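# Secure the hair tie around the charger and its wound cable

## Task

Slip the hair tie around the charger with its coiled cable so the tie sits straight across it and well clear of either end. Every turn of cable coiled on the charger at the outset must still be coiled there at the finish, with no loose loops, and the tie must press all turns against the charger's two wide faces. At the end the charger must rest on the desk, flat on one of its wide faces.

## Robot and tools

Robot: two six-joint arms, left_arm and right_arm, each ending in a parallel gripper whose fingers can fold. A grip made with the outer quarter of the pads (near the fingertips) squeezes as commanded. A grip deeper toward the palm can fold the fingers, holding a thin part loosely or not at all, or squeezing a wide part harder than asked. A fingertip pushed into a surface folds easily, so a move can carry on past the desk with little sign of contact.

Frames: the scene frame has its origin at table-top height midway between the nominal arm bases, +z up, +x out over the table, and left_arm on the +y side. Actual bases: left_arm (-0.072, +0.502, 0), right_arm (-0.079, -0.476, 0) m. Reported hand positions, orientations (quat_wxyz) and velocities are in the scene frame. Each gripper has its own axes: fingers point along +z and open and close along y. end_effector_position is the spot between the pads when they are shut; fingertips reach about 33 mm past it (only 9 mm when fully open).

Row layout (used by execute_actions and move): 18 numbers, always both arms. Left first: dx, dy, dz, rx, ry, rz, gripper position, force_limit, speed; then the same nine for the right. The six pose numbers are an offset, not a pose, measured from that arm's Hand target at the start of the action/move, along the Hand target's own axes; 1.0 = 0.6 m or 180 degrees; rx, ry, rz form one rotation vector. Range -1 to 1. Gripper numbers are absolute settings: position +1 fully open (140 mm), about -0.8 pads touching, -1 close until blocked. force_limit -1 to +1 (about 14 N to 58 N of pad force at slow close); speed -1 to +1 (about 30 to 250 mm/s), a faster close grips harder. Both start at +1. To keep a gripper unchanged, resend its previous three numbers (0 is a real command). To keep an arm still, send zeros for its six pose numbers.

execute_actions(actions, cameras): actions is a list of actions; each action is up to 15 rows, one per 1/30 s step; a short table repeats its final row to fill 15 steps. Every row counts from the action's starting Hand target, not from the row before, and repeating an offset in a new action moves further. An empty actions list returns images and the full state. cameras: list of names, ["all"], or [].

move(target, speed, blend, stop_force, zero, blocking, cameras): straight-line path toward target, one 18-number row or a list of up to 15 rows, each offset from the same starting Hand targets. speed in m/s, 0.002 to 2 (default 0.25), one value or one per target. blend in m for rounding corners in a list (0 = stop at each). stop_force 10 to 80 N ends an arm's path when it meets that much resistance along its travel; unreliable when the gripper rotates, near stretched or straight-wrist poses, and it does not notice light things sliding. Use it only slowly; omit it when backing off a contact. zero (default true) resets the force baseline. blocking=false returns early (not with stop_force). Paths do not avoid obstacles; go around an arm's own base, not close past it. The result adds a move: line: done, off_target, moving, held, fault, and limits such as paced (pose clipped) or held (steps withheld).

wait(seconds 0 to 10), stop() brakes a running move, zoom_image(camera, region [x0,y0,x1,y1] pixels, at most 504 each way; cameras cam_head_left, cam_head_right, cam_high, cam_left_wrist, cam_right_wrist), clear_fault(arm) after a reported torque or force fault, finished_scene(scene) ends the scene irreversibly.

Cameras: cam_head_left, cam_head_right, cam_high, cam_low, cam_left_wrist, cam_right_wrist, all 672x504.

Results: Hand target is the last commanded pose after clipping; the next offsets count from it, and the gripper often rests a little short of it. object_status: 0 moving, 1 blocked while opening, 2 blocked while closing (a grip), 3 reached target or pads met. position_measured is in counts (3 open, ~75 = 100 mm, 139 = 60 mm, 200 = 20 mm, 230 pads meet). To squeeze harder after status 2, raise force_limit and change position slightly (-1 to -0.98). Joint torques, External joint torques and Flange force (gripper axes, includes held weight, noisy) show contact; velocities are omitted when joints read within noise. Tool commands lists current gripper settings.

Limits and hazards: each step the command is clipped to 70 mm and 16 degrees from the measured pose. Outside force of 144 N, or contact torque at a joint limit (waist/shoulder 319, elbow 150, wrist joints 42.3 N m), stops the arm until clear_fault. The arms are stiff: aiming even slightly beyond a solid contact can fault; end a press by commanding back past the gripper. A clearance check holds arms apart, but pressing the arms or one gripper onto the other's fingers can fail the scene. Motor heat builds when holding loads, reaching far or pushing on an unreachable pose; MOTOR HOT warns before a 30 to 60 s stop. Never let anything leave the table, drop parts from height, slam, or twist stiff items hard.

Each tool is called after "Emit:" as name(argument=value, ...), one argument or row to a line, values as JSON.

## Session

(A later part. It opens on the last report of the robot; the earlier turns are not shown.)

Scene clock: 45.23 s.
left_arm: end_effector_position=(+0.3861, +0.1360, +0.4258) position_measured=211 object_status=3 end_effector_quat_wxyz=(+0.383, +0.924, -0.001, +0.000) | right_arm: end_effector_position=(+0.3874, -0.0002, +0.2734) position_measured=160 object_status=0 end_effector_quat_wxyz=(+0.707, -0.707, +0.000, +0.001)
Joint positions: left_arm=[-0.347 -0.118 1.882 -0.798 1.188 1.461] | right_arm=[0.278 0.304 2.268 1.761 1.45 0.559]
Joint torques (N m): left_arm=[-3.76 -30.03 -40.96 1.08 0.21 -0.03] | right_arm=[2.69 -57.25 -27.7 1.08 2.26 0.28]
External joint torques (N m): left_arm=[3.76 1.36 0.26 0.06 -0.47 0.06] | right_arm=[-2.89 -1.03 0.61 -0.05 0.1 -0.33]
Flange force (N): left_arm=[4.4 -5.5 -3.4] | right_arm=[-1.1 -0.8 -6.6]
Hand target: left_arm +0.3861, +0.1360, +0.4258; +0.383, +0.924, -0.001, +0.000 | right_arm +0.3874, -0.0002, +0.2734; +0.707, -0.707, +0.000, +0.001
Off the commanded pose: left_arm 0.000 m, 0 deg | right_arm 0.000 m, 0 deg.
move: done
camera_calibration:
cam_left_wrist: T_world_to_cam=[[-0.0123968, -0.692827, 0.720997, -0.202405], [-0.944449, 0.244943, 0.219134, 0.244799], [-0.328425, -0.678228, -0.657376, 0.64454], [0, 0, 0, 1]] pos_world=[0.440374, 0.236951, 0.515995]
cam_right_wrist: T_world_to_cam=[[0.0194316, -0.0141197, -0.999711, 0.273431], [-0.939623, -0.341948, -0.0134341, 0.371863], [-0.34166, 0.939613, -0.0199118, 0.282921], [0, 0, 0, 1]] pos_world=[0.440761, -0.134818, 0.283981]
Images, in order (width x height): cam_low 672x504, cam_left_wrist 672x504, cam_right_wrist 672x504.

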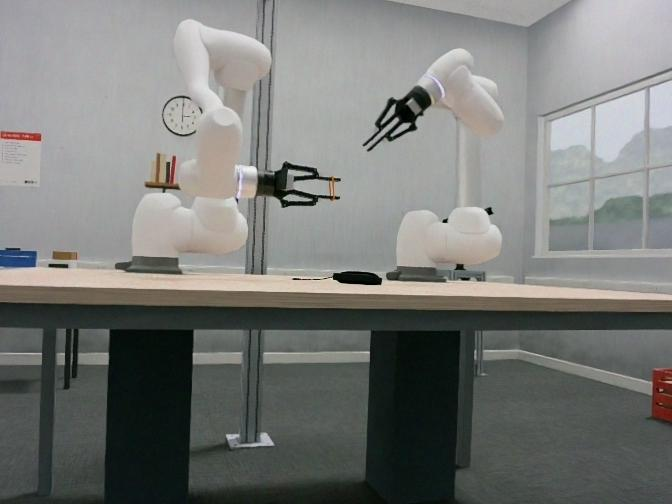

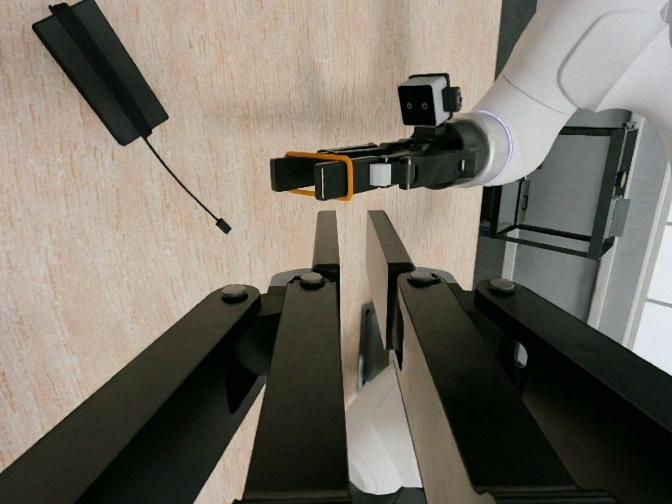

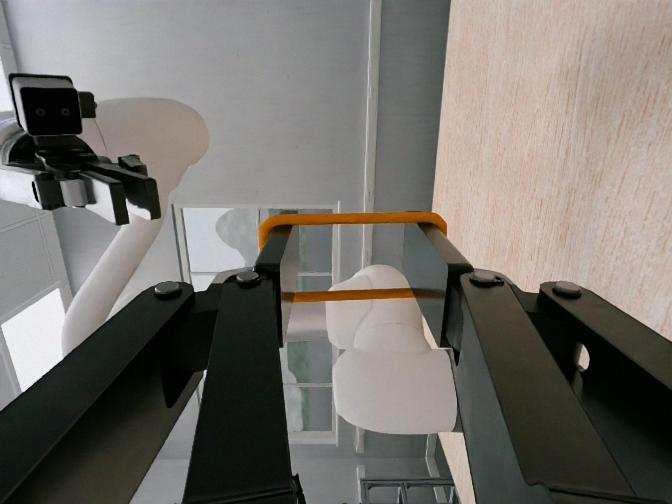

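Emit:
move(
  target=[0.057,-0.1355,0.279,0.25,0,0,0.3,-1,-0.5,0.021,-0.044,-0.4163,0,0,-0.5,-0.25,-0.5,-1],
  cameras=["cam_left_wrist","cam_low","cam_right_wrist"],
)

Emit:
zoom_image(
  camera="cam_left_wrist",
  region=[220, 20, 480, 280],
)

Emit:
zoom_image(
  camera="cam_right_wrist",
  region=[250, 320, 470, 420],
)

Scene clock: 50.60 s.
left_arm: end_effector_position=(+0.4204, +0.0751, +0.2500) position_measured=91 object_status=3 end_effector_quat_wxyz=(+0.000, +1.000, -0.001, +0.000) | right_arm: end_effector_position=(+0.4004, -0.2500, +0.2998) position_measured=160 object_status=3 end_effector_quat_wxyz=(+0.501, -0.500, -0.500, -0.499)
Joint positions: left_arm=[-0.764 0.196 1.699 0 1.246 0.805] | right_arm=[-0.238 0.262 2.249 1.333 1.741 -0.96]
Joint torques (N m): left_arm=[-3.26 -62.45 -39.71 4.17 0.4 0.08] | right_arm=[2.42 -53.24 -28.23 2.3 2.16 0.46]
External joint torques (N m): left_arm=[3.28 3.18 0.31 -0.1 -0.45 -0.08] | right_arm=[-2.38 -1.54 0.55 -0.11 0.13 -0.46]
Flange force (N): left_arm=[6.6 -0.8 2.8] | right_arm=[1.3 -4.6 -4.4]
Hand target: left_arm +0.4204, +0.0751, +0.2499; +0.000, +1.000, -0.001, +0.000 | right_arm +0.4004, -0.2500, +0.2998; +0.501, -0.500, -0.500, -0.499
Off the commanded pose: left_arm 0.000 m, 0 deg | right_arm 0.000 m, 0 deg.
move: done
camera_calibration:
cam_left_wrist: T_world_to_cam=[[-0.0124138, -0.999724, 0.0199432, 0.0809238], [-0.944828, 0.0182565, 0.327058, 0.320817], [-0.327332, -0.0147829, -0.944794, 0.520424], [0, 0, 0, 1]] pos_world=[0.474473, 0.0827379, 0.385153]
cam_right_wrist: T_world_to_cam=[[0.999735, -0.0124775, 0.0193412, -0.401541], [0.0139419, -0.340326, -0.940204, 0.195425], [0.0183137, 0.940225, -0.340062, 0.474481], [0, 0, 0, 1]] pos_world=[0.390021, -0.38462, 0.352859]
Images, in order (width x height): cam_low 672x504, cam_left_wrist 672x504, cam_right_wrist 672x504.

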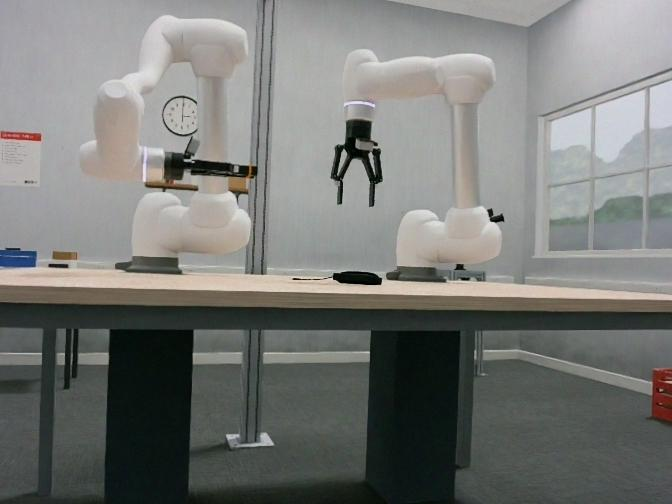

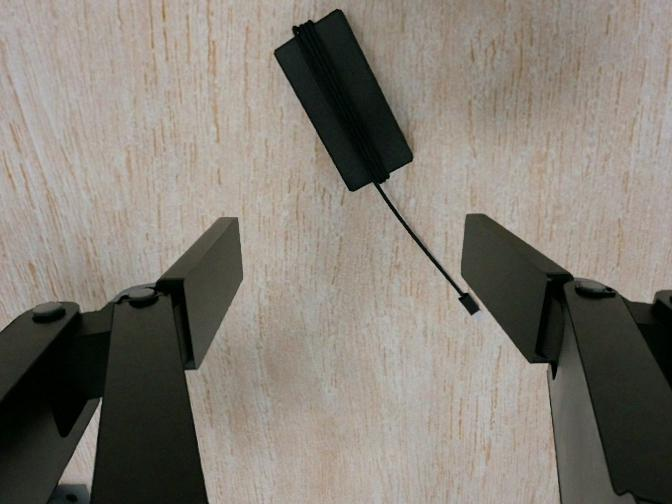

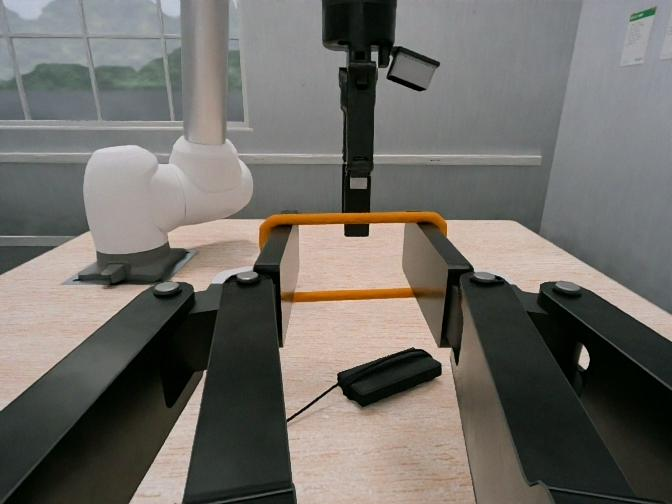

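Scaled by 1.938 from the camera's 672x504 image, which has a finer 960x720 frame.

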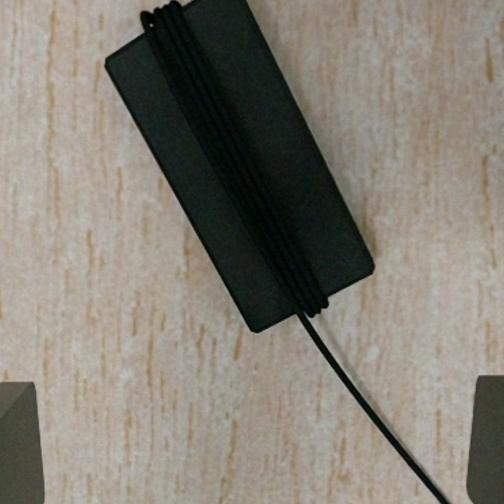

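Scaled by 2.291 from the camera's 672x504 image, which has a finer 960x720 frame.

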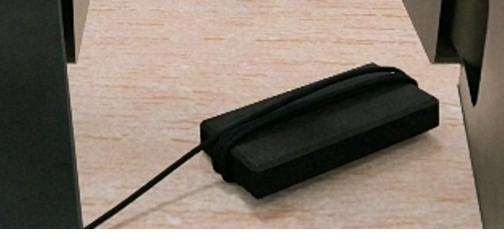

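Emit:
move(
  target=[0.011,0.0577,0.28,0,0,-0.1556,0.3,-1,-0.5,0,0,0,0,0,0,-0.25,-0.5,-1],
  cameras=["cam_left_wrist"],
)

Scene clock: 59.60 s.
left_arm: end_effector_position=(+0.4270, +0.0405, +0.0820) position_measured=91 object_status=3 end_effector_quat_wxyz=(+0.000, +0.970, +0.241, +0.000) | right_arm: end_effector_position=(+0.4004, -0.2500, +0.2998) position_measured=160 object_status=3 end_effector_quat_wxyz=(+0.501, -0.500, -0.500, -0.499)
Joint positions: left_arm=[-0.794 0.361 1.815 0.001 0.965 0.286] | right_arm=[-0.238 0.262 2.249 1.333 1.741 -0.96]
Joint torques (N m): left_arm=[-3.29 -73.43 -33.94 3.68 0.42 -0.02] | right_arm=[2.56 -53.3 -28.11 2.22 2.12 0.32]
External joint torques (N m): left_arm=[3.29 3.32 -0.04 -0.16 -0.43 0.02] | right_arm=[-2.48 -1.44 0.47 -0.04 0.17 -0.32]
Flange force (N): left_arm=[6.1 2.7 3.9] | right_arm=[1.5 -4.3 -4.6]
Hand target: left_arm +0.4270, +0.0405, +0.0820; +0.000, +0.970, +0.241, +0.000 | right_arm +0.4004, -0.2500, +0.2998; +0.501, -0.500, -0.500, -0.499
Off the commanded pose: left_arm 0.000 m, 0 deg | right_arm 0.000 m, 0 deg.
move: done
camera_calibration:
cam_left_wrist: T_world_to_cam=[[0.458426, -0.888502, 0.0202504, -0.155877], [-0.842821, -0.427402, 0.32708, 0.357157], [-0.281956, -0.167009, -0.94478, 0.350151], [0, 0, 0, 1]] pos_world=[0.471204, 0.0726309, 0.217154]
Images, in order (width x height): cam_left_wrist 672x504.

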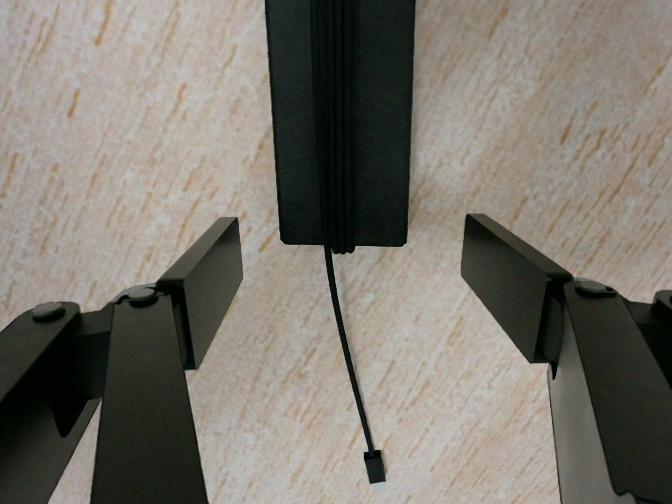

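Emit:
move(
  target=[0.001,0.002,0.0783,0,0,0,0.3,-1,-0.5,0,0,0,0,0,0,-0.25,-0.5,-1],
  speed=0.07,
  cameras=["cam_left_wrist","cam_low"],
)

Emit:
move(
  target=[0,0,0,0,0,0,-1,0.2,-1,0,0,0,0,0,0,-0.25,-0.5,-1],
  cameras=["cam_left_wrist","cam_low"],
)

Emit:
move(
  target=[0,0,-0.1,0,0,0,-1,0.2,-1,0,0,0,0,0,0,-0.25,-0.5,-1],
  speed=0.08,
  cameras=["cam_left_wrist","cam_low"],
)

Emit:
zoom_image(
  camera="cam_low",
  region=[290, 190, 410, 290],
)

Scene clock: 62.90 s.
left_arm: end_effector_position=(+0.4282, +0.0397, +0.0350) position_measured=91 object_status=3 end_effector_quat_wxyz=(+0.000, +0.970, +0.241, +0.000) | right_arm: end_effector_position=(+0.4004, -0.2500, +0.2998) position_measured=160 object_status=3 end_effector_quat_wxyz=(+0.501, -0.500, -0.500, -0.499)
Joint positions: left_arm=[-0.794 0.41 1.846 0.001 0.886 0.286] | right_arm=[-0.238 0.262 2.249 1.333 1.741 -0.96]
Joint torques (N m): left_arm=[-2.61 -74.6 -32.21 3.31 0.31 -0.02] | right_arm=[2.83 -53.47 -28.24 2.26 2.13 0.33]
External joint torques (N m): left_arm=[2.63 1.71 0.1 0.02 -0.33 0.02] | right_arm=[-2.9 -1.22 0.65 -0.06 0.16 -0.33]
Flange force (N): left_arm=[4.3 0.6 2.4] | right_arm=[1.0 -4.6 -5.4]
Hand target: left_arm +0.4282, +0.0397, +0.0350; +0.000, +0.970, +0.241, +0.000 | right_arm +0.4004, -0.2500, +0.2998; +0.501, -0.500, -0.500, -0.499
Off the commanded pose: left_arm 0.000 m, 0 deg | right_arm 0.000 m, 0 deg.
move: done
camera_calibration:
cam_left_wrist: T_world_to_cam=[[0.458538, -0.888445, 0.0202064, -0.156192], [-0.84276, -0.42752, 0.327082, 0.373061], [-0.281956, -0.167009, -0.94478, 0.306018], [0, 0, 0, 1]] pos_world=[0.472304, 0.071831, 0.170254]
Images, in order (width x height): cam_low 672x504, cam_left_wrist 672x504.

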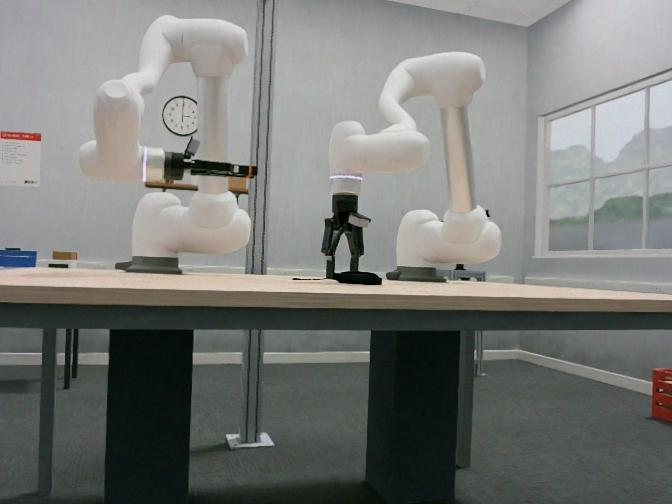

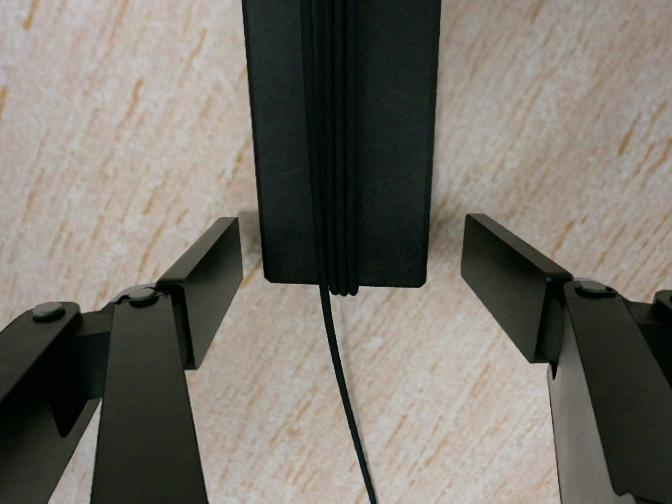

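Scene clock: 64.37 s.
left_arm: end_effector_position=(+0.4281, +0.0397, +0.0350) position_measured=137 object_status=0 end_effector_quat_wxyz=(+0.000, +0.970, +0.241, +0.000) | right_arm: end_effector_position=(+0.4004, -0.2500, +0.2998) position_measured=160 object_status=3 end_effector_quat_wxyz=(+0.501, -0.500, -0.500, -0.499)
Joint positions: left_arm=[-0.794 0.41 1.846 0.001 0.886 0.286] | right_arm=[-0.238 0.262 2.249 1.333 1.741 -0.96]
Joint torques (N m): left_arm=[-2.31 -66.85 -28.46 3.78 -0.88 0.11] | right_arm=[2.26 -53.3 -28.28 2.2 2.14 0.3]
External joint torques (N m): left_arm=[2.32 -5.96 -3.64 -0.45 0.86 -0.11] | right_arm=[-2.08 -1.47 0.61 -0.02 0.15 -0.31]
Flange force (N): left_arm=[3.2 -0.6 -10.1] | right_arm=[1.5 -4.3 -3.7]
Hand target: left_arm +0.4282, +0.0397, +0.0350; +0.000, +0.970, +0.241, +0.000 | right_arm +0.4004, -0.2500, +0.2998; +0.501, -0.500, -0.500, -0.499
Off the commanded pose: left_arm 0.000 m, 0 deg | right_arm 0.000 m, 0 deg.
move: done
camera_calibration:
cam_left_wrist: T_world_to_cam=[[0.458539, -0.888444, 0.0202058, -0.15619], [-0.842759, -0.427521, 0.327082, 0.373094], [-0.281956, -0.167009, -0.94478, 0.305923], [0, 0, 0, 1]] pos_world=[0.472304, 0.071831, 0.170154]
Images, in order (width x height): cam_low 672x504, cam_left_wrist 672x504.

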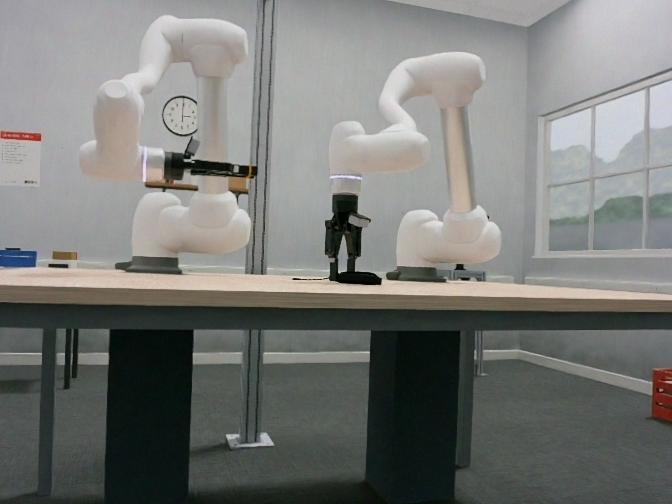

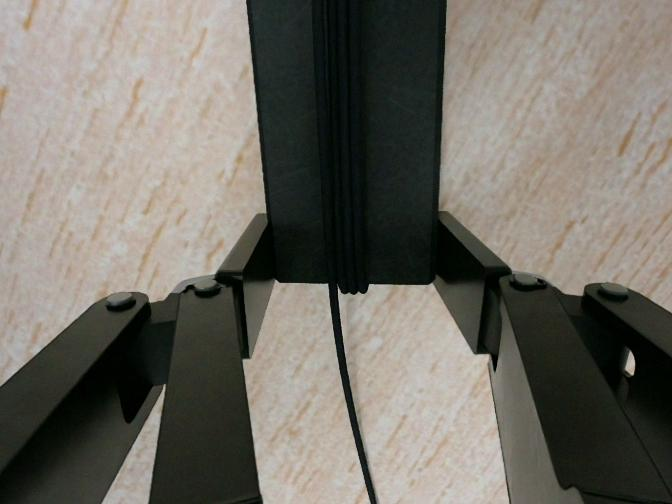

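Scene clock: 65.50 s.
left_arm: end_effector_position=(+0.4281, +0.0398, +0.0949) position_measured=137 object_status=2 end_effector_quat_wxyz=(+0.000, +0.970, +0.241, +0.000) | right_arm: end_effector_position=(+0.4004, -0.2500, +0.2998) position_measured=160 object_status=3 end_effector_quat_wxyz=(+0.501, -0.500, -0.500, -0.499)
Joint positions: left_arm=[-0.794 0.351 1.802 0.001 0.988 0.286] | right_arm=[-0.238 0.262 2.249 1.333 1.741 -0.96]
Joint torques (N m): left_arm=[-2.3 -73.76 -36.21 3.65 0.23 -0.03] | right_arm=[2.31 -52.96 -28.26 2.28 2.2 0.26]
External joint torques (N m): left_arm=[2.31 4.19 1.73 -0.08 -0.25 0.03] | right_arm=[-2.27 -1.73 0.7 -0.1 0.09 -0.26]
Flange force (N): left_arm=[4.0 1.1 5.7] | right_arm=[2.0 -4.9 -4.0]
Hand target: left_arm +0.4281, +0.0397, +0.0950; +0.000, +0.970, +0.241, +0.000 | right_arm +0.4004, -0.2500, +0.2998; +0.501, -0.500, -0.500, -0.499
Off the commanded pose: left_arm 0.000 m, 0 deg | right_arm 0.000 m, 0 deg.
move: done
camera_calibration:
cam_left_wrist: T_world_to_cam=[[0.458538, -0.888445, 0.0202064, -0.157311], [-0.84276, -0.42752, 0.327082, 0.353545], [-0.281956, -0.167009, -0.94478, 0.362532], [0, 0, 0, 1]] pos_world=[0.472304, 0.071931, 0.230054]
Images, in order (width x height): cam_low 672x504, cam_left_wrist 672x504.

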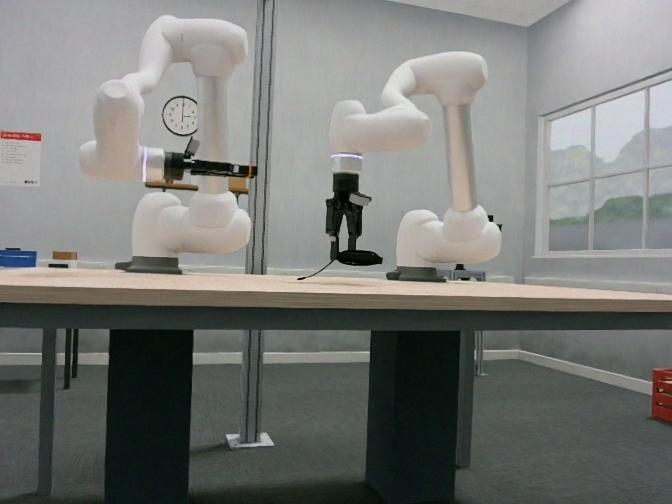

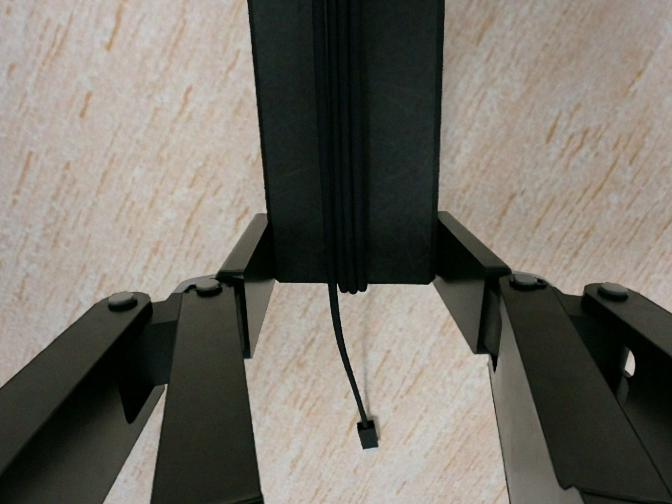

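Scaled by 4.200 from the camera's 672x504 image, which has a finer 960x720 frame.

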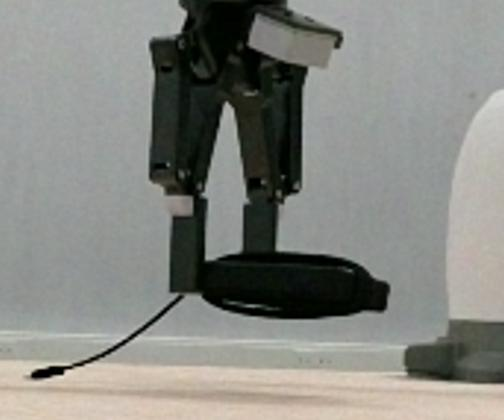

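Emit:
move(
  target=[0.0502,-0.1244,-0.342,0,0,0.6556,-1,0.2,-1,-0.0355,0.032,0,0,0,0,0.2,0.2,-1],
  speed=0.2,
  cameras=["cam_left_wrist","cam_low","cam_right_wrist"],
)

Emit:
zoom_image(
  camera="cam_low",
  region=[230, 130, 410, 250],
)

Emit:
zoom_image(
  camera="cam_right_wrist",
  region=[180, 100, 480, 350],
)

Scene clock: 73.60 s.
left_arm: end_effector_position=(+0.4196, +0.1198, +0.3002) position_measured=137 object_status=2 end_effector_quat_wxyz=(+0.000, +0.707, -0.708, +0.000) | right_arm: end_effector_position=(+0.4196, -0.2500, +0.2785) position_measured=104 object_status=3 end_effector_quat_wxyz=(+0.501, -0.500, -0.500, -0.499)
Joint positions: left_arm=[-0.713 0.128 1.686 0 1.327 2.426] | right_arm=[-0.227 0.32 2.225 1.337 1.727 -0.992]
Joint torques (N m): left_arm=[-3.13 -58.07 -42.35 3.93 0.23 -0.17] | right_arm=[2.07 -57.86 -27.25 2.03 2.2 0.26]
External joint torques (N m): left_arm=[3.13 4.91 2.19 0.16 -0.27 0.17] | right_arm=[-2.16 -1.68 0.64 0.05 0.13 -0.26]
Flange force (N): left_arm=[-1.7 -6.4 5.5] | right_arm=[2.1 -4.4 -3.5]
Hand target: left_arm +0.4196, +0.1198, +0.3002; +0.000, +0.707, -0.708, +0.000 | right_arm +0.4196, -0.2500, +0.2785; +0.501, -0.500, -0.500, -0.499
Off the commanded pose: left_arm 0.000 m, 0 deg | right_arm 0.000 m, 0 deg.
move: done
camera_calibration:
cam_left_wrist: T_world_to_cam=[[-0.999737, 0.0122818, 0.0193806, 0.417783], [0.0179581, 0.944591, 0.327758, -0.212257], [-0.0142813, 0.32802, -0.944563, 0.395823], [0, 0, 0, 1]] pos_world=[0.427137, 0.0655265, 0.435352]
cam_right_wrist: T_world_to_cam=[[0.999732, -0.0125379, 0.019469, -0.420388], [0.0140415, -0.340328, -0.940202, 0.175089], [0.018414, 0.940223, -0.340061, 0.466844], [0, 0, 0, 1]] pos_world=[0.409221, -0.38462, 0.331559]
Images, in order (width x height): cam_low 672x504, cam_left_wrist 672x504, cam_right_wrist 672x504.

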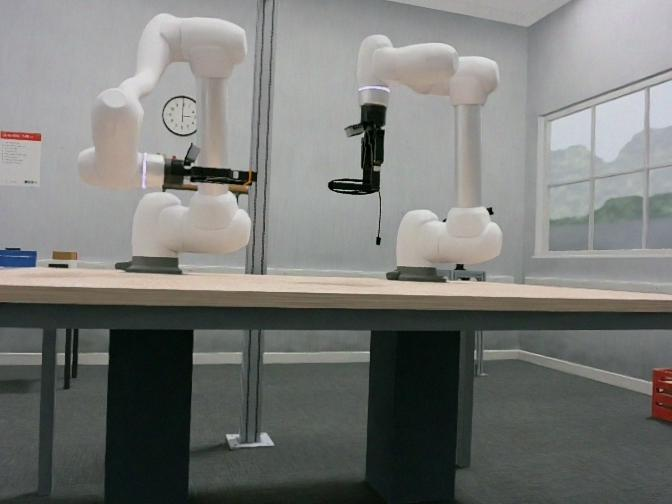

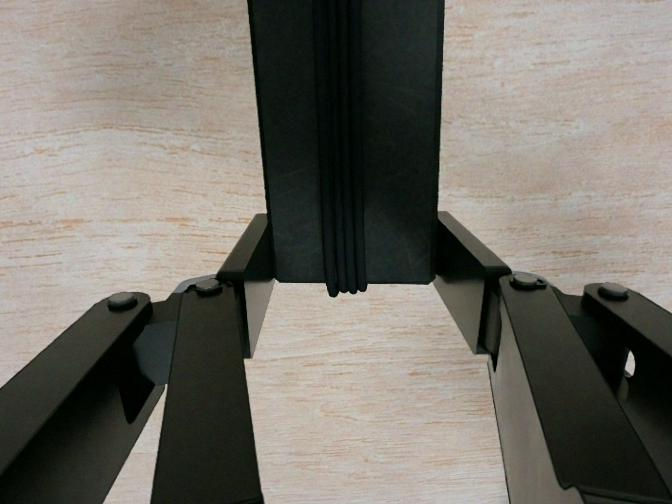

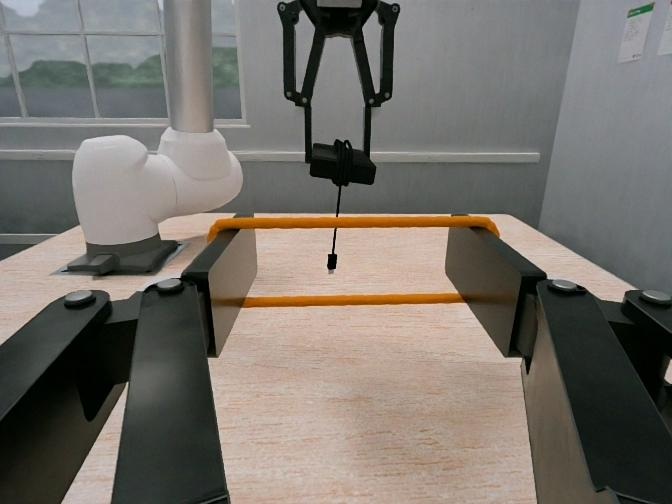

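Scaled by 2.800 from the camera's 672x504 image, which has a finer 960x720 frame.

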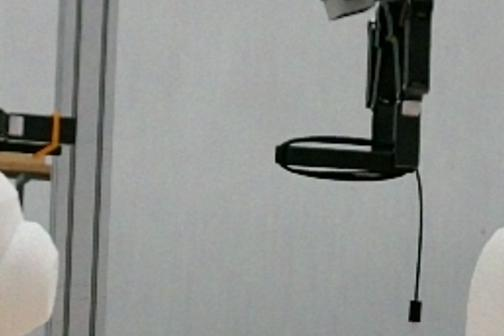

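Scaled by 1.680 from the camera's 672x504 image, which has a finer 960x720 frame.

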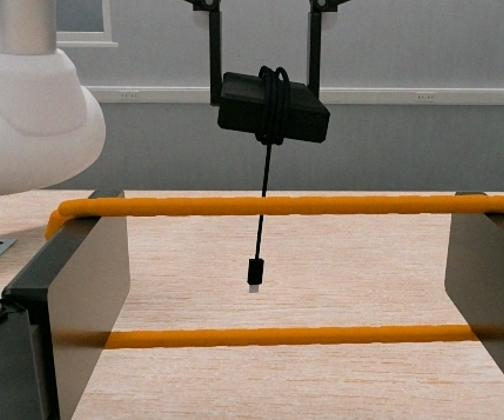

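Emit:
move(
  target=[0,0,0,0,0,0,-1,0.2,-1,0,0.0015,0.35,0,0,0.035,0.2,0.2,-1],
  speed=0.15,
  cameras=["cam_left_wrist","cam_low","cam_right_wrist"],
)

Emit:
zoom_image(
  camera="cam_low",
  region=[280, 150, 400, 220],
)

Emit:
zoom_image(
  camera="cam_right_wrist",
  region=[180, 100, 480, 350],
)

Scene clock: 80.47 s.
left_arm: end_effector_position=(+0.4196, +0.1198, +0.3002) position_measured=137 object_status=2 end_effector_quat_wxyz=(+0.000, +0.707, -0.708, +0.000) | right_arm: end_effector_position=(+0.4202, -0.0400, +0.2785) position_measured=104 object_status=3 end_effector_quat_wxyz=(+0.527, -0.526, -0.472, -0.471)
Joint positions: left_arm=[-0.713 0.128 1.686 0 1.327 2.427] | right_arm=[0.187 0.32 2.226 1.682 1.496 -0.868]
Joint torques (N m): left_arm=[-3.41 -58.63 -42.32 3.95 0.17 0.09] | right_arm=[2.65 -59.23 -28.43 1.17 2.19 0.36]
External joint torques (N m): left_arm=[3.41 5.4 2.12 0.14 -0.21 -0.09] | right_arm=[-2.8 -1.53 0.66 0.12 0.12 -0.37]
Flange force (N): left_arm=[-1.2 -7.2 5.4] | right_arm=[1.1 -2.6 -6.0]
Hand target: left_arm +0.4196, +0.1198, +0.3002; +0.000, +0.707, -0.708, +0.000 | right_arm +0.4202, -0.0400, +0.2785; +0.527, -0.526, -0.472, -0.471
Off the commanded pose: left_arm 0.000 m, 0 deg | right_arm 0.000 m, 0 deg.
move: done
camera_calibration:
cam_left_wrist: T_world_to_cam=[[-0.999735, 0.0123761, 0.0194137, 0.417761], [0.0180581, 0.94459, 0.327757, -0.212299], [-0.0142817, 0.32802, -0.944563, 0.395823], [0, 0, 0, 1]] pos_world=[0.427137, 0.0655266, 0.435352]
cam_right_wrist: T_world_to_cam=[[0.995826, -0.0126104, -0.0903936, -0.386066], [-0.0892747, -0.34049, -0.936, 0.288775], [-0.0189748, 0.940163, -0.340195, 0.285138], [0, 0, 0, 1]] pos_world=[0.415646, -0.17462, 0.332398]
Images, in order (width x height): cam_low 672x504, cam_left_wrist 672x504, cam_right_wrist 672x504.

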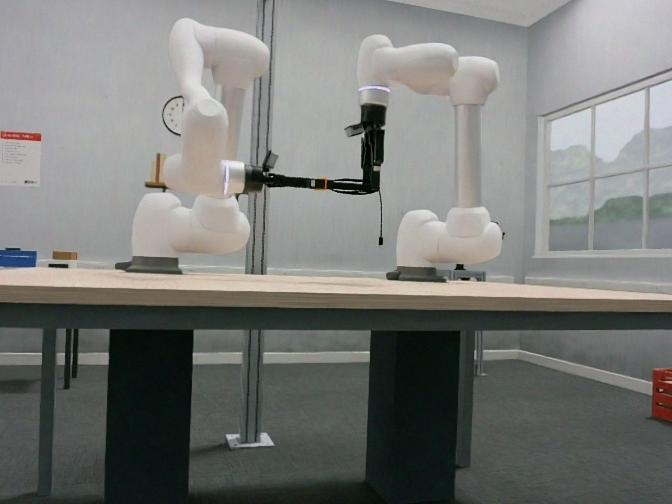

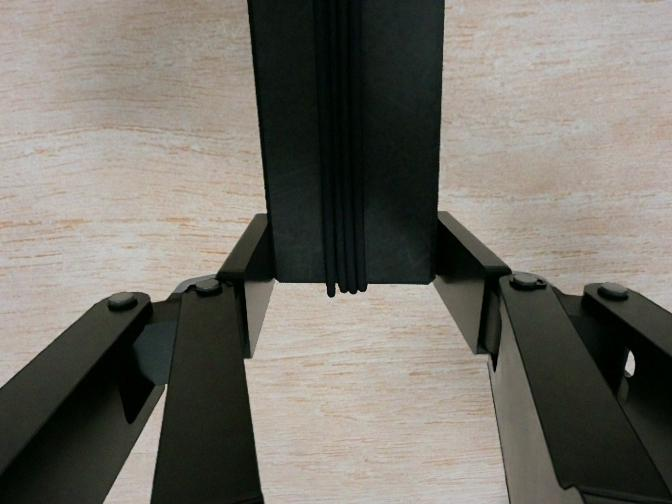

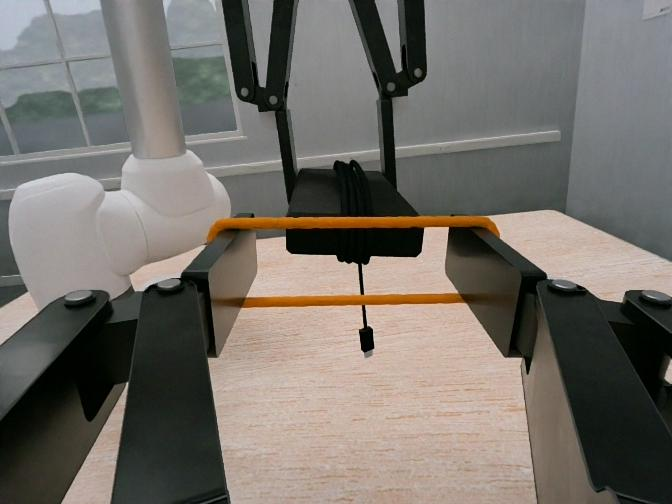

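Scaled by 4.200 from the camera's 672x504 image, which has a finer 960x720 frame.

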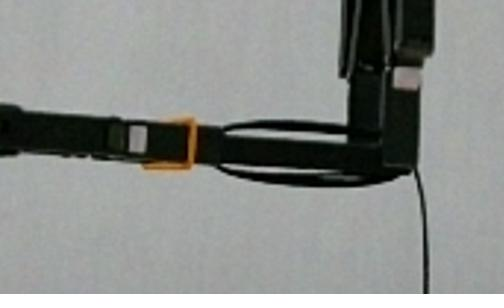

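Scaled by 1.680 from the camera's 672x504 image, which has a finer 960x720 frame.

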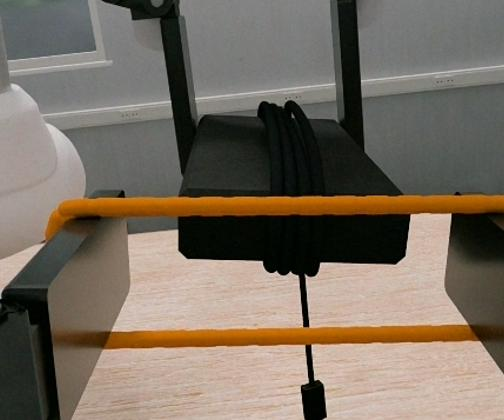

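Emit:
move(
  target=[0,0,0,0,0,0,-1,0.2,-1,0.002,0.003,0.082,0,0,0.008,0.2,0.2,-1],
  speed=0.06,
  cameras=["cam_left_wrist","cam_low","cam_right_wrist"],
)

Emit:
zoom_image(
  camera="cam_low",
  region=[280, 150, 400, 220],
)

Emit:
zoom_image(
  camera="cam_right_wrist",
  region=[180, 150, 520, 380],
)

Scene clock: 84.40 s.
left_arm: end_effector_position=(+0.4196, +0.1198, +0.3002) position_measured=137 object_status=2 end_effector_quat_wxyz=(+0.000, +0.707, -0.708, +0.000) | right_arm: end_effector_position=(+0.4220, +0.0092, +0.2795) position_measured=104 object_status=3 end_effector_quat_wxyz=(+0.533, -0.532, -0.465, -0.465)
Joint positions: left_arm=[-0.713 0.128 1.686 0 1.327 2.427] | right_arm=[0.28 0.334 2.199 1.759 1.442 -0.839]
Joint torques (N m): left_arm=[-3.64 -57.51 -42.38 3.71 0.22 -0.02] | right_arm=[0.92 -61.04 -29.24 1.31 2.17 0.33]
External joint torques (N m): left_arm=[3.64 4.32 2.22 0.37 -0.26 0.02] | right_arm=[-0.88 -1.73 0.78 -0.22 0.14 -0.34]
Flange force (N): left_arm=[-2.8 -6.0 5.2] | right_arm=[1.4 -3.3 -3.1]
Hand target: left_arm +0.4196, +0.1198, +0.3002; +0.000, +0.707, -0.708, +0.000 | right_arm +0.4220, +0.0092, +0.2795; +0.533, -0.532, -0.465, -0.465
Off the commanded pose: left_arm 0.000 m, 0 deg | right_arm 0.000 m, 0 deg.
move: done
camera_calibration:
cam_left_wrist: T_world_to_cam=[[-0.999735, 0.0123761, 0.0194137, 0.417761], [0.0180581, 0.94459, 0.327757, -0.212299], [-0.0142817, 0.32802, -0.944563, 0.395823], [0, 0, 0, 1]] pos_world=[0.427137, 0.0655266, 0.435352]
cam_right_wrist: T_world_to_cam=[[0.99325, -0.012539, -0.115316, -0.379138], [-0.112672, -0.340582, -0.933439, 0.315807], [-0.0275701, 0.940131, -0.339696, 0.242758], [0, 0, 0, 1]] pos_world=[0.418854, -0.12542, 0.33353]
Images, in order (width x height): cam_low 672x504, cam_left_wrist 672x504, cam_right_wrist 672x504.

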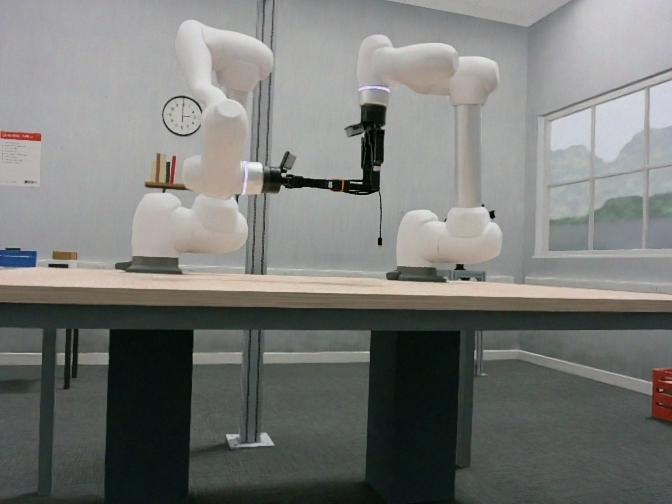

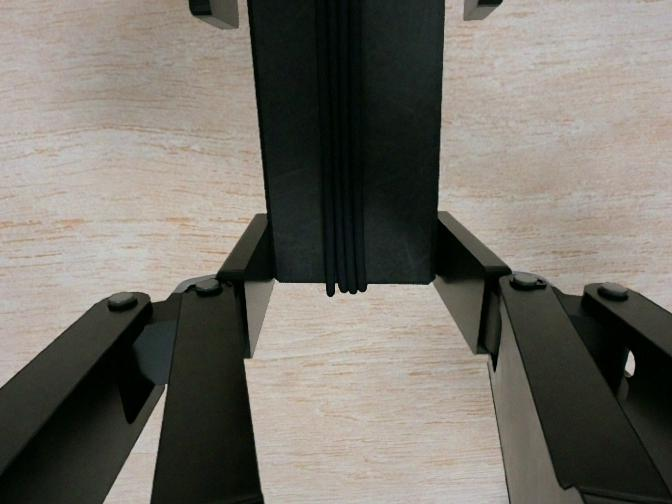

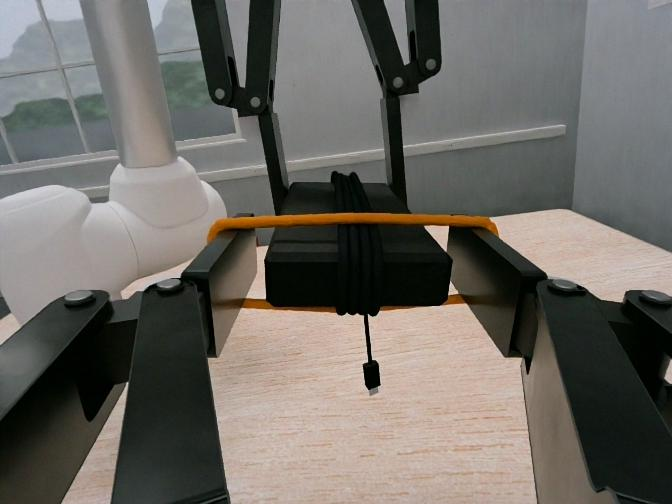

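Scaled by 4.200 from the camera's 672x504 image, which has a finer 960x720 frame.

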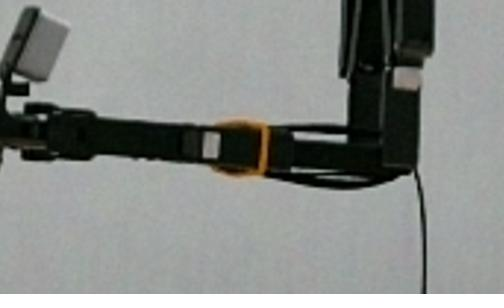

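Scaled by 1.482 from the camera's 672x504 image, which has a finer 960x720 frame.

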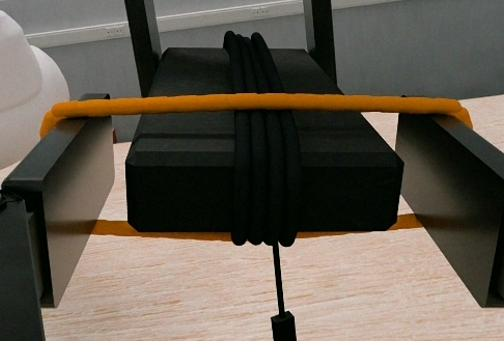

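Emit:
move(
  target=[0,0,0,0,0,0,-1,0.2,-1,-0.0065,0,0.03,0,0,0,0.2,0.2,-1],
  speed=0.04,
  cameras=["cam_left_wrist","cam_low","cam_right_wrist"],
)

Emit:
zoom_image(
  camera="cam_low",
  region=[280, 150, 400, 220],
)

Emit:
zoom_image(
  camera="cam_right_wrist",
  region=[180, 150, 520, 380],
)

Scene clock: 88.13 s.
left_arm: end_effector_position=(+0.4196, +0.1198, +0.3002) position_measured=137 object_status=2 end_effector_quat_wxyz=(+0.000, +0.707, -0.708, +0.000) | right_arm: end_effector_position=(+0.4215, +0.0272, +0.2756) position_measured=104 object_status=3 end_effector_quat_wxyz=(+0.533, -0.532, -0.465, -0.465)
Joint positions: left_arm=[-0.713 0.128 1.686 0 1.327 2.427] | right_arm=[0.314 0.346 2.192 1.787 1.424 -0.847]
Joint torques (N m): left_arm=[-3.7 -58.13 -43.01 3.97 0.07 0.01] | right_arm=[2.38 -61.61 -28.94 0.98 2.01 0.27]
External joint torques (N m): left_arm=[3.69 4.9 2.8 0.12 -0.11 -0.01] | right_arm=[-2.52 -2.3 0.55 0.03 0.31 -0.27]
Flange force (N): left_arm=[-2.8 -6.0 6.0] | right_arm=[2.5 -2.8 -6.1]
Hand target: left_arm +0.4196, +0.1198, +0.3002; +0.000, +0.707, -0.708, +0.000 | right_arm +0.4215, +0.0272, +0.2756; +0.533, -0.532, -0.465, -0.465
Off the commanded pose: left_arm 0.000 m, 0 deg | right_arm 0.000 m, 0 deg.
move: done
camera_calibration:
cam_left_wrist: T_world_to_cam=[[-0.999735, 0.0123761, 0.0194137, 0.417761], [0.0180581, 0.94459, 0.327757, -0.212299], [-0.0142817, 0.32802, -0.944563, 0.395823], [0, 0, 0, 1]] pos_world=[0.427137, 0.0655266, 0.435352]
cam_right_wrist: T_world_to_cam=[[0.993239, -0.0125725, -0.115409, -0.378834], [-0.11277, -0.340581, -0.933428, 0.318278], [-0.0275705, 0.940131, -0.339696, 0.224497], [0, 0, 0, 1]] pos_world=[0.418354, -0.10742, 0.32963]
Images, in order (width x height): cam_low 672x504, cam_left_wrist 672x504, cam_right_wrist 672x504.

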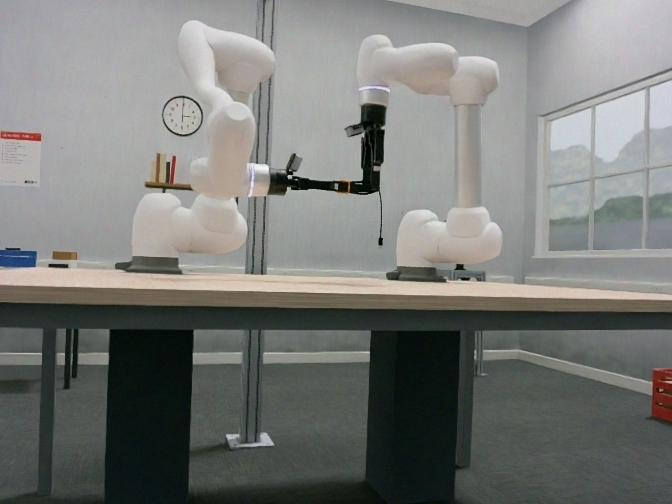

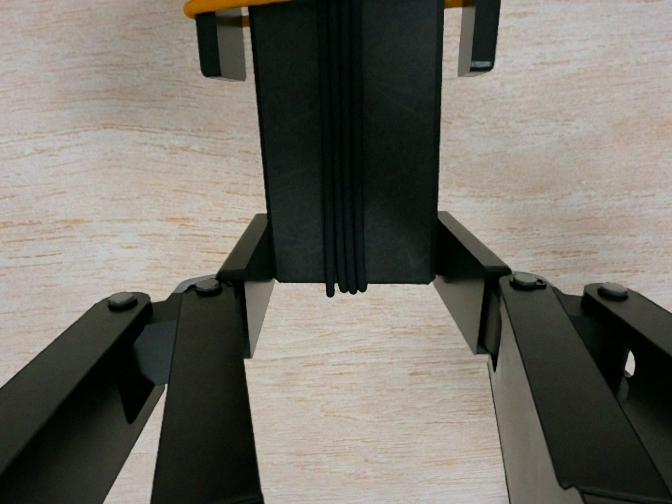

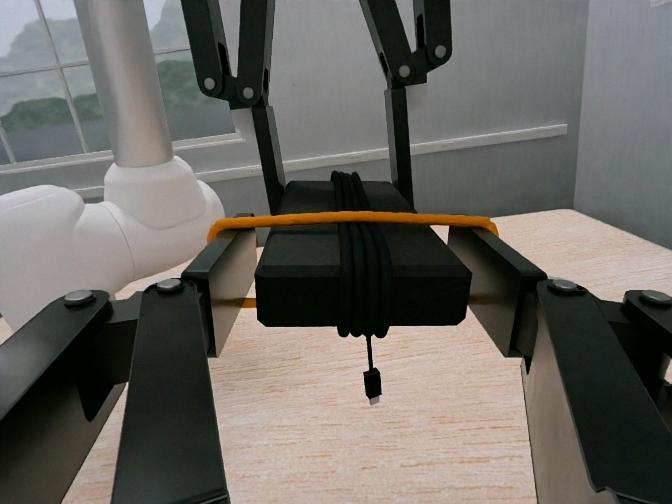

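Scaled by 4.200 from the camera's 672x504 image, which has a finer 960x720 frame.

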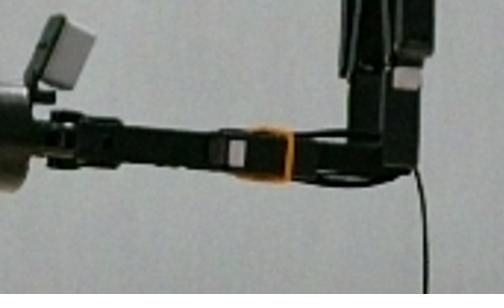

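Scaled by 1.482 from the camera's 672x504 image, which has a finer 960x720 frame.

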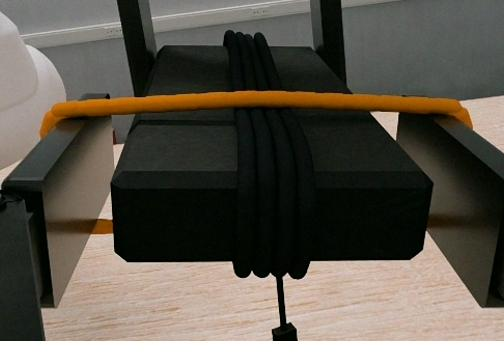

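Emit:
move(
  target=[0,0,0,0,0,0,-1,0.2,-1,-0.001,0,0.07,0,0,0,0.2,0.2,-1],
  speed=0.04,
  cameras=["cam_left_wrist","cam_low","cam_right_wrist"],
)

Emit:
zoom_image(
  camera="cam_low",
  region=[280, 150, 400, 220],
)

Emit:
zoom_image(
  camera="cam_right_wrist",
  region=[180, 150, 520, 380],
)

Scene clock: 91.03 s.
left_arm: end_effector_position=(+0.4196, +0.1198, +0.3002) position_measured=137 object_status=2 end_effector_quat_wxyz=(+0.000, +0.707, -0.708, +0.000) | right_arm: end_effector_position=(+0.4213, +0.0692, +0.2750) position_measured=104 object_status=3 end_effector_quat_wxyz=(+0.533, -0.532, -0.465, -0.465)
Joint positions: left_arm=[-0.713 0.128 1.686 0 1.327 2.427] | right_arm=[0.389 0.364 2.164 1.849 1.38 -0.848]
Joint torques (N m): left_arm=[-3.29 -58.47 -43.33 3.78 0.05 0.05] | right_arm=[3.71 -62.32 -28.25 0.52 1.93 0.26]
External joint torques (N m): left_arm=[3.29 5.19 3.08 0.31 -0.09 -0.05] | right_arm=[-3.62 -3.78 -0.55 0.29 0.39 -0.27]
Flange force (N): left_arm=[-2.4 -5.5 6.5] | right_arm=[5.2 -1.8 -7.5]
Hand target: left_arm +0.4196, +0.1198, +0.3002; +0.000, +0.707, -0.708, +0.000 | right_arm +0.4213, +0.0692, +0.2750; +0.533, -0.532, -0.465, -0.465
Off the commanded pose: left_arm 0.000 m, 0 deg | right_arm 0.000 m, 0 deg.
move: done
camera_calibration:
cam_left_wrist: T_world_to_cam=[[-0.999735, 0.0123761, 0.0194137, 0.417761], [0.0180581, 0.94459, 0.327757, -0.212299], [-0.0142817, 0.32802, -0.944563, 0.395823], [0, 0, 0, 1]] pos_world=[0.427137, 0.0655266, 0.435352]
cam_right_wrist: T_world_to_cam=[[0.993239, -0.0125725, -0.115409, -0.378176], [-0.11277, -0.340581, -0.933428, 0.332], [-0.0275705, 0.940131, -0.339696, 0.184802], [0, 0, 0, 1]] pos_world=[0.418154, -0.0654201, 0.32903]
Images, in order (width x height): cam_low 672x504, cam_left_wrist 672x504, cam_right_wrist 672x504.

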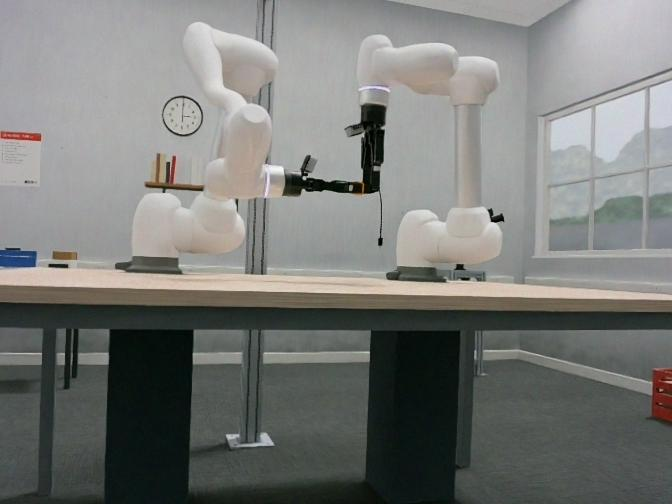

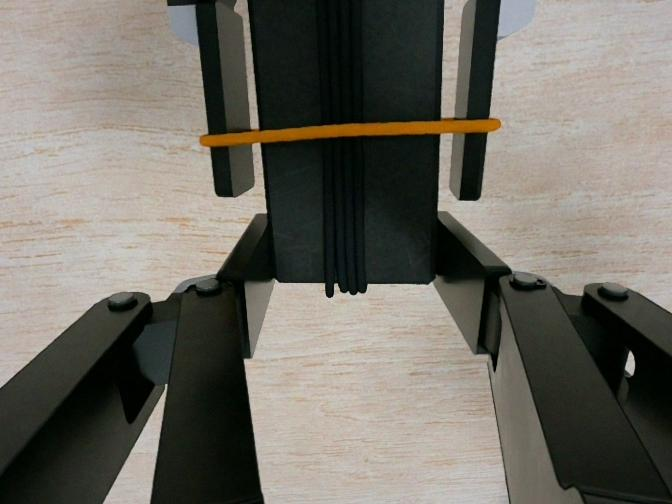

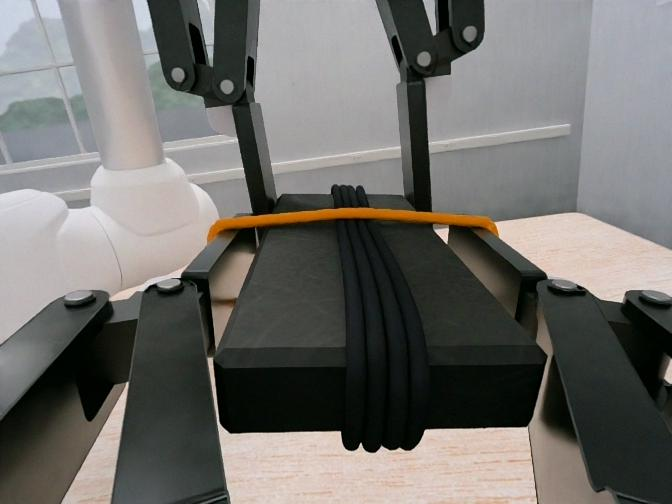

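Scaled by 4.200 from the camera's 672x504 image, which has a finer 960x720 frame.

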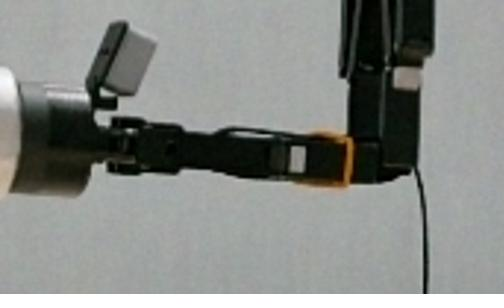

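Scaled by 1.482 from the camera's 672x504 image, which has a finer 960x720 frame.

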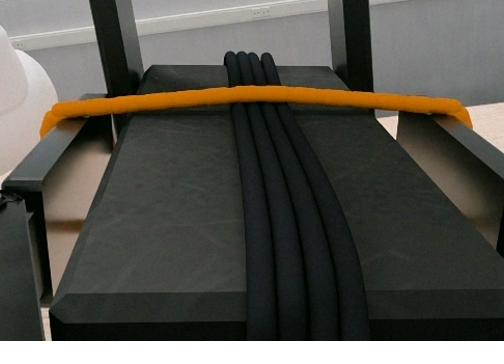

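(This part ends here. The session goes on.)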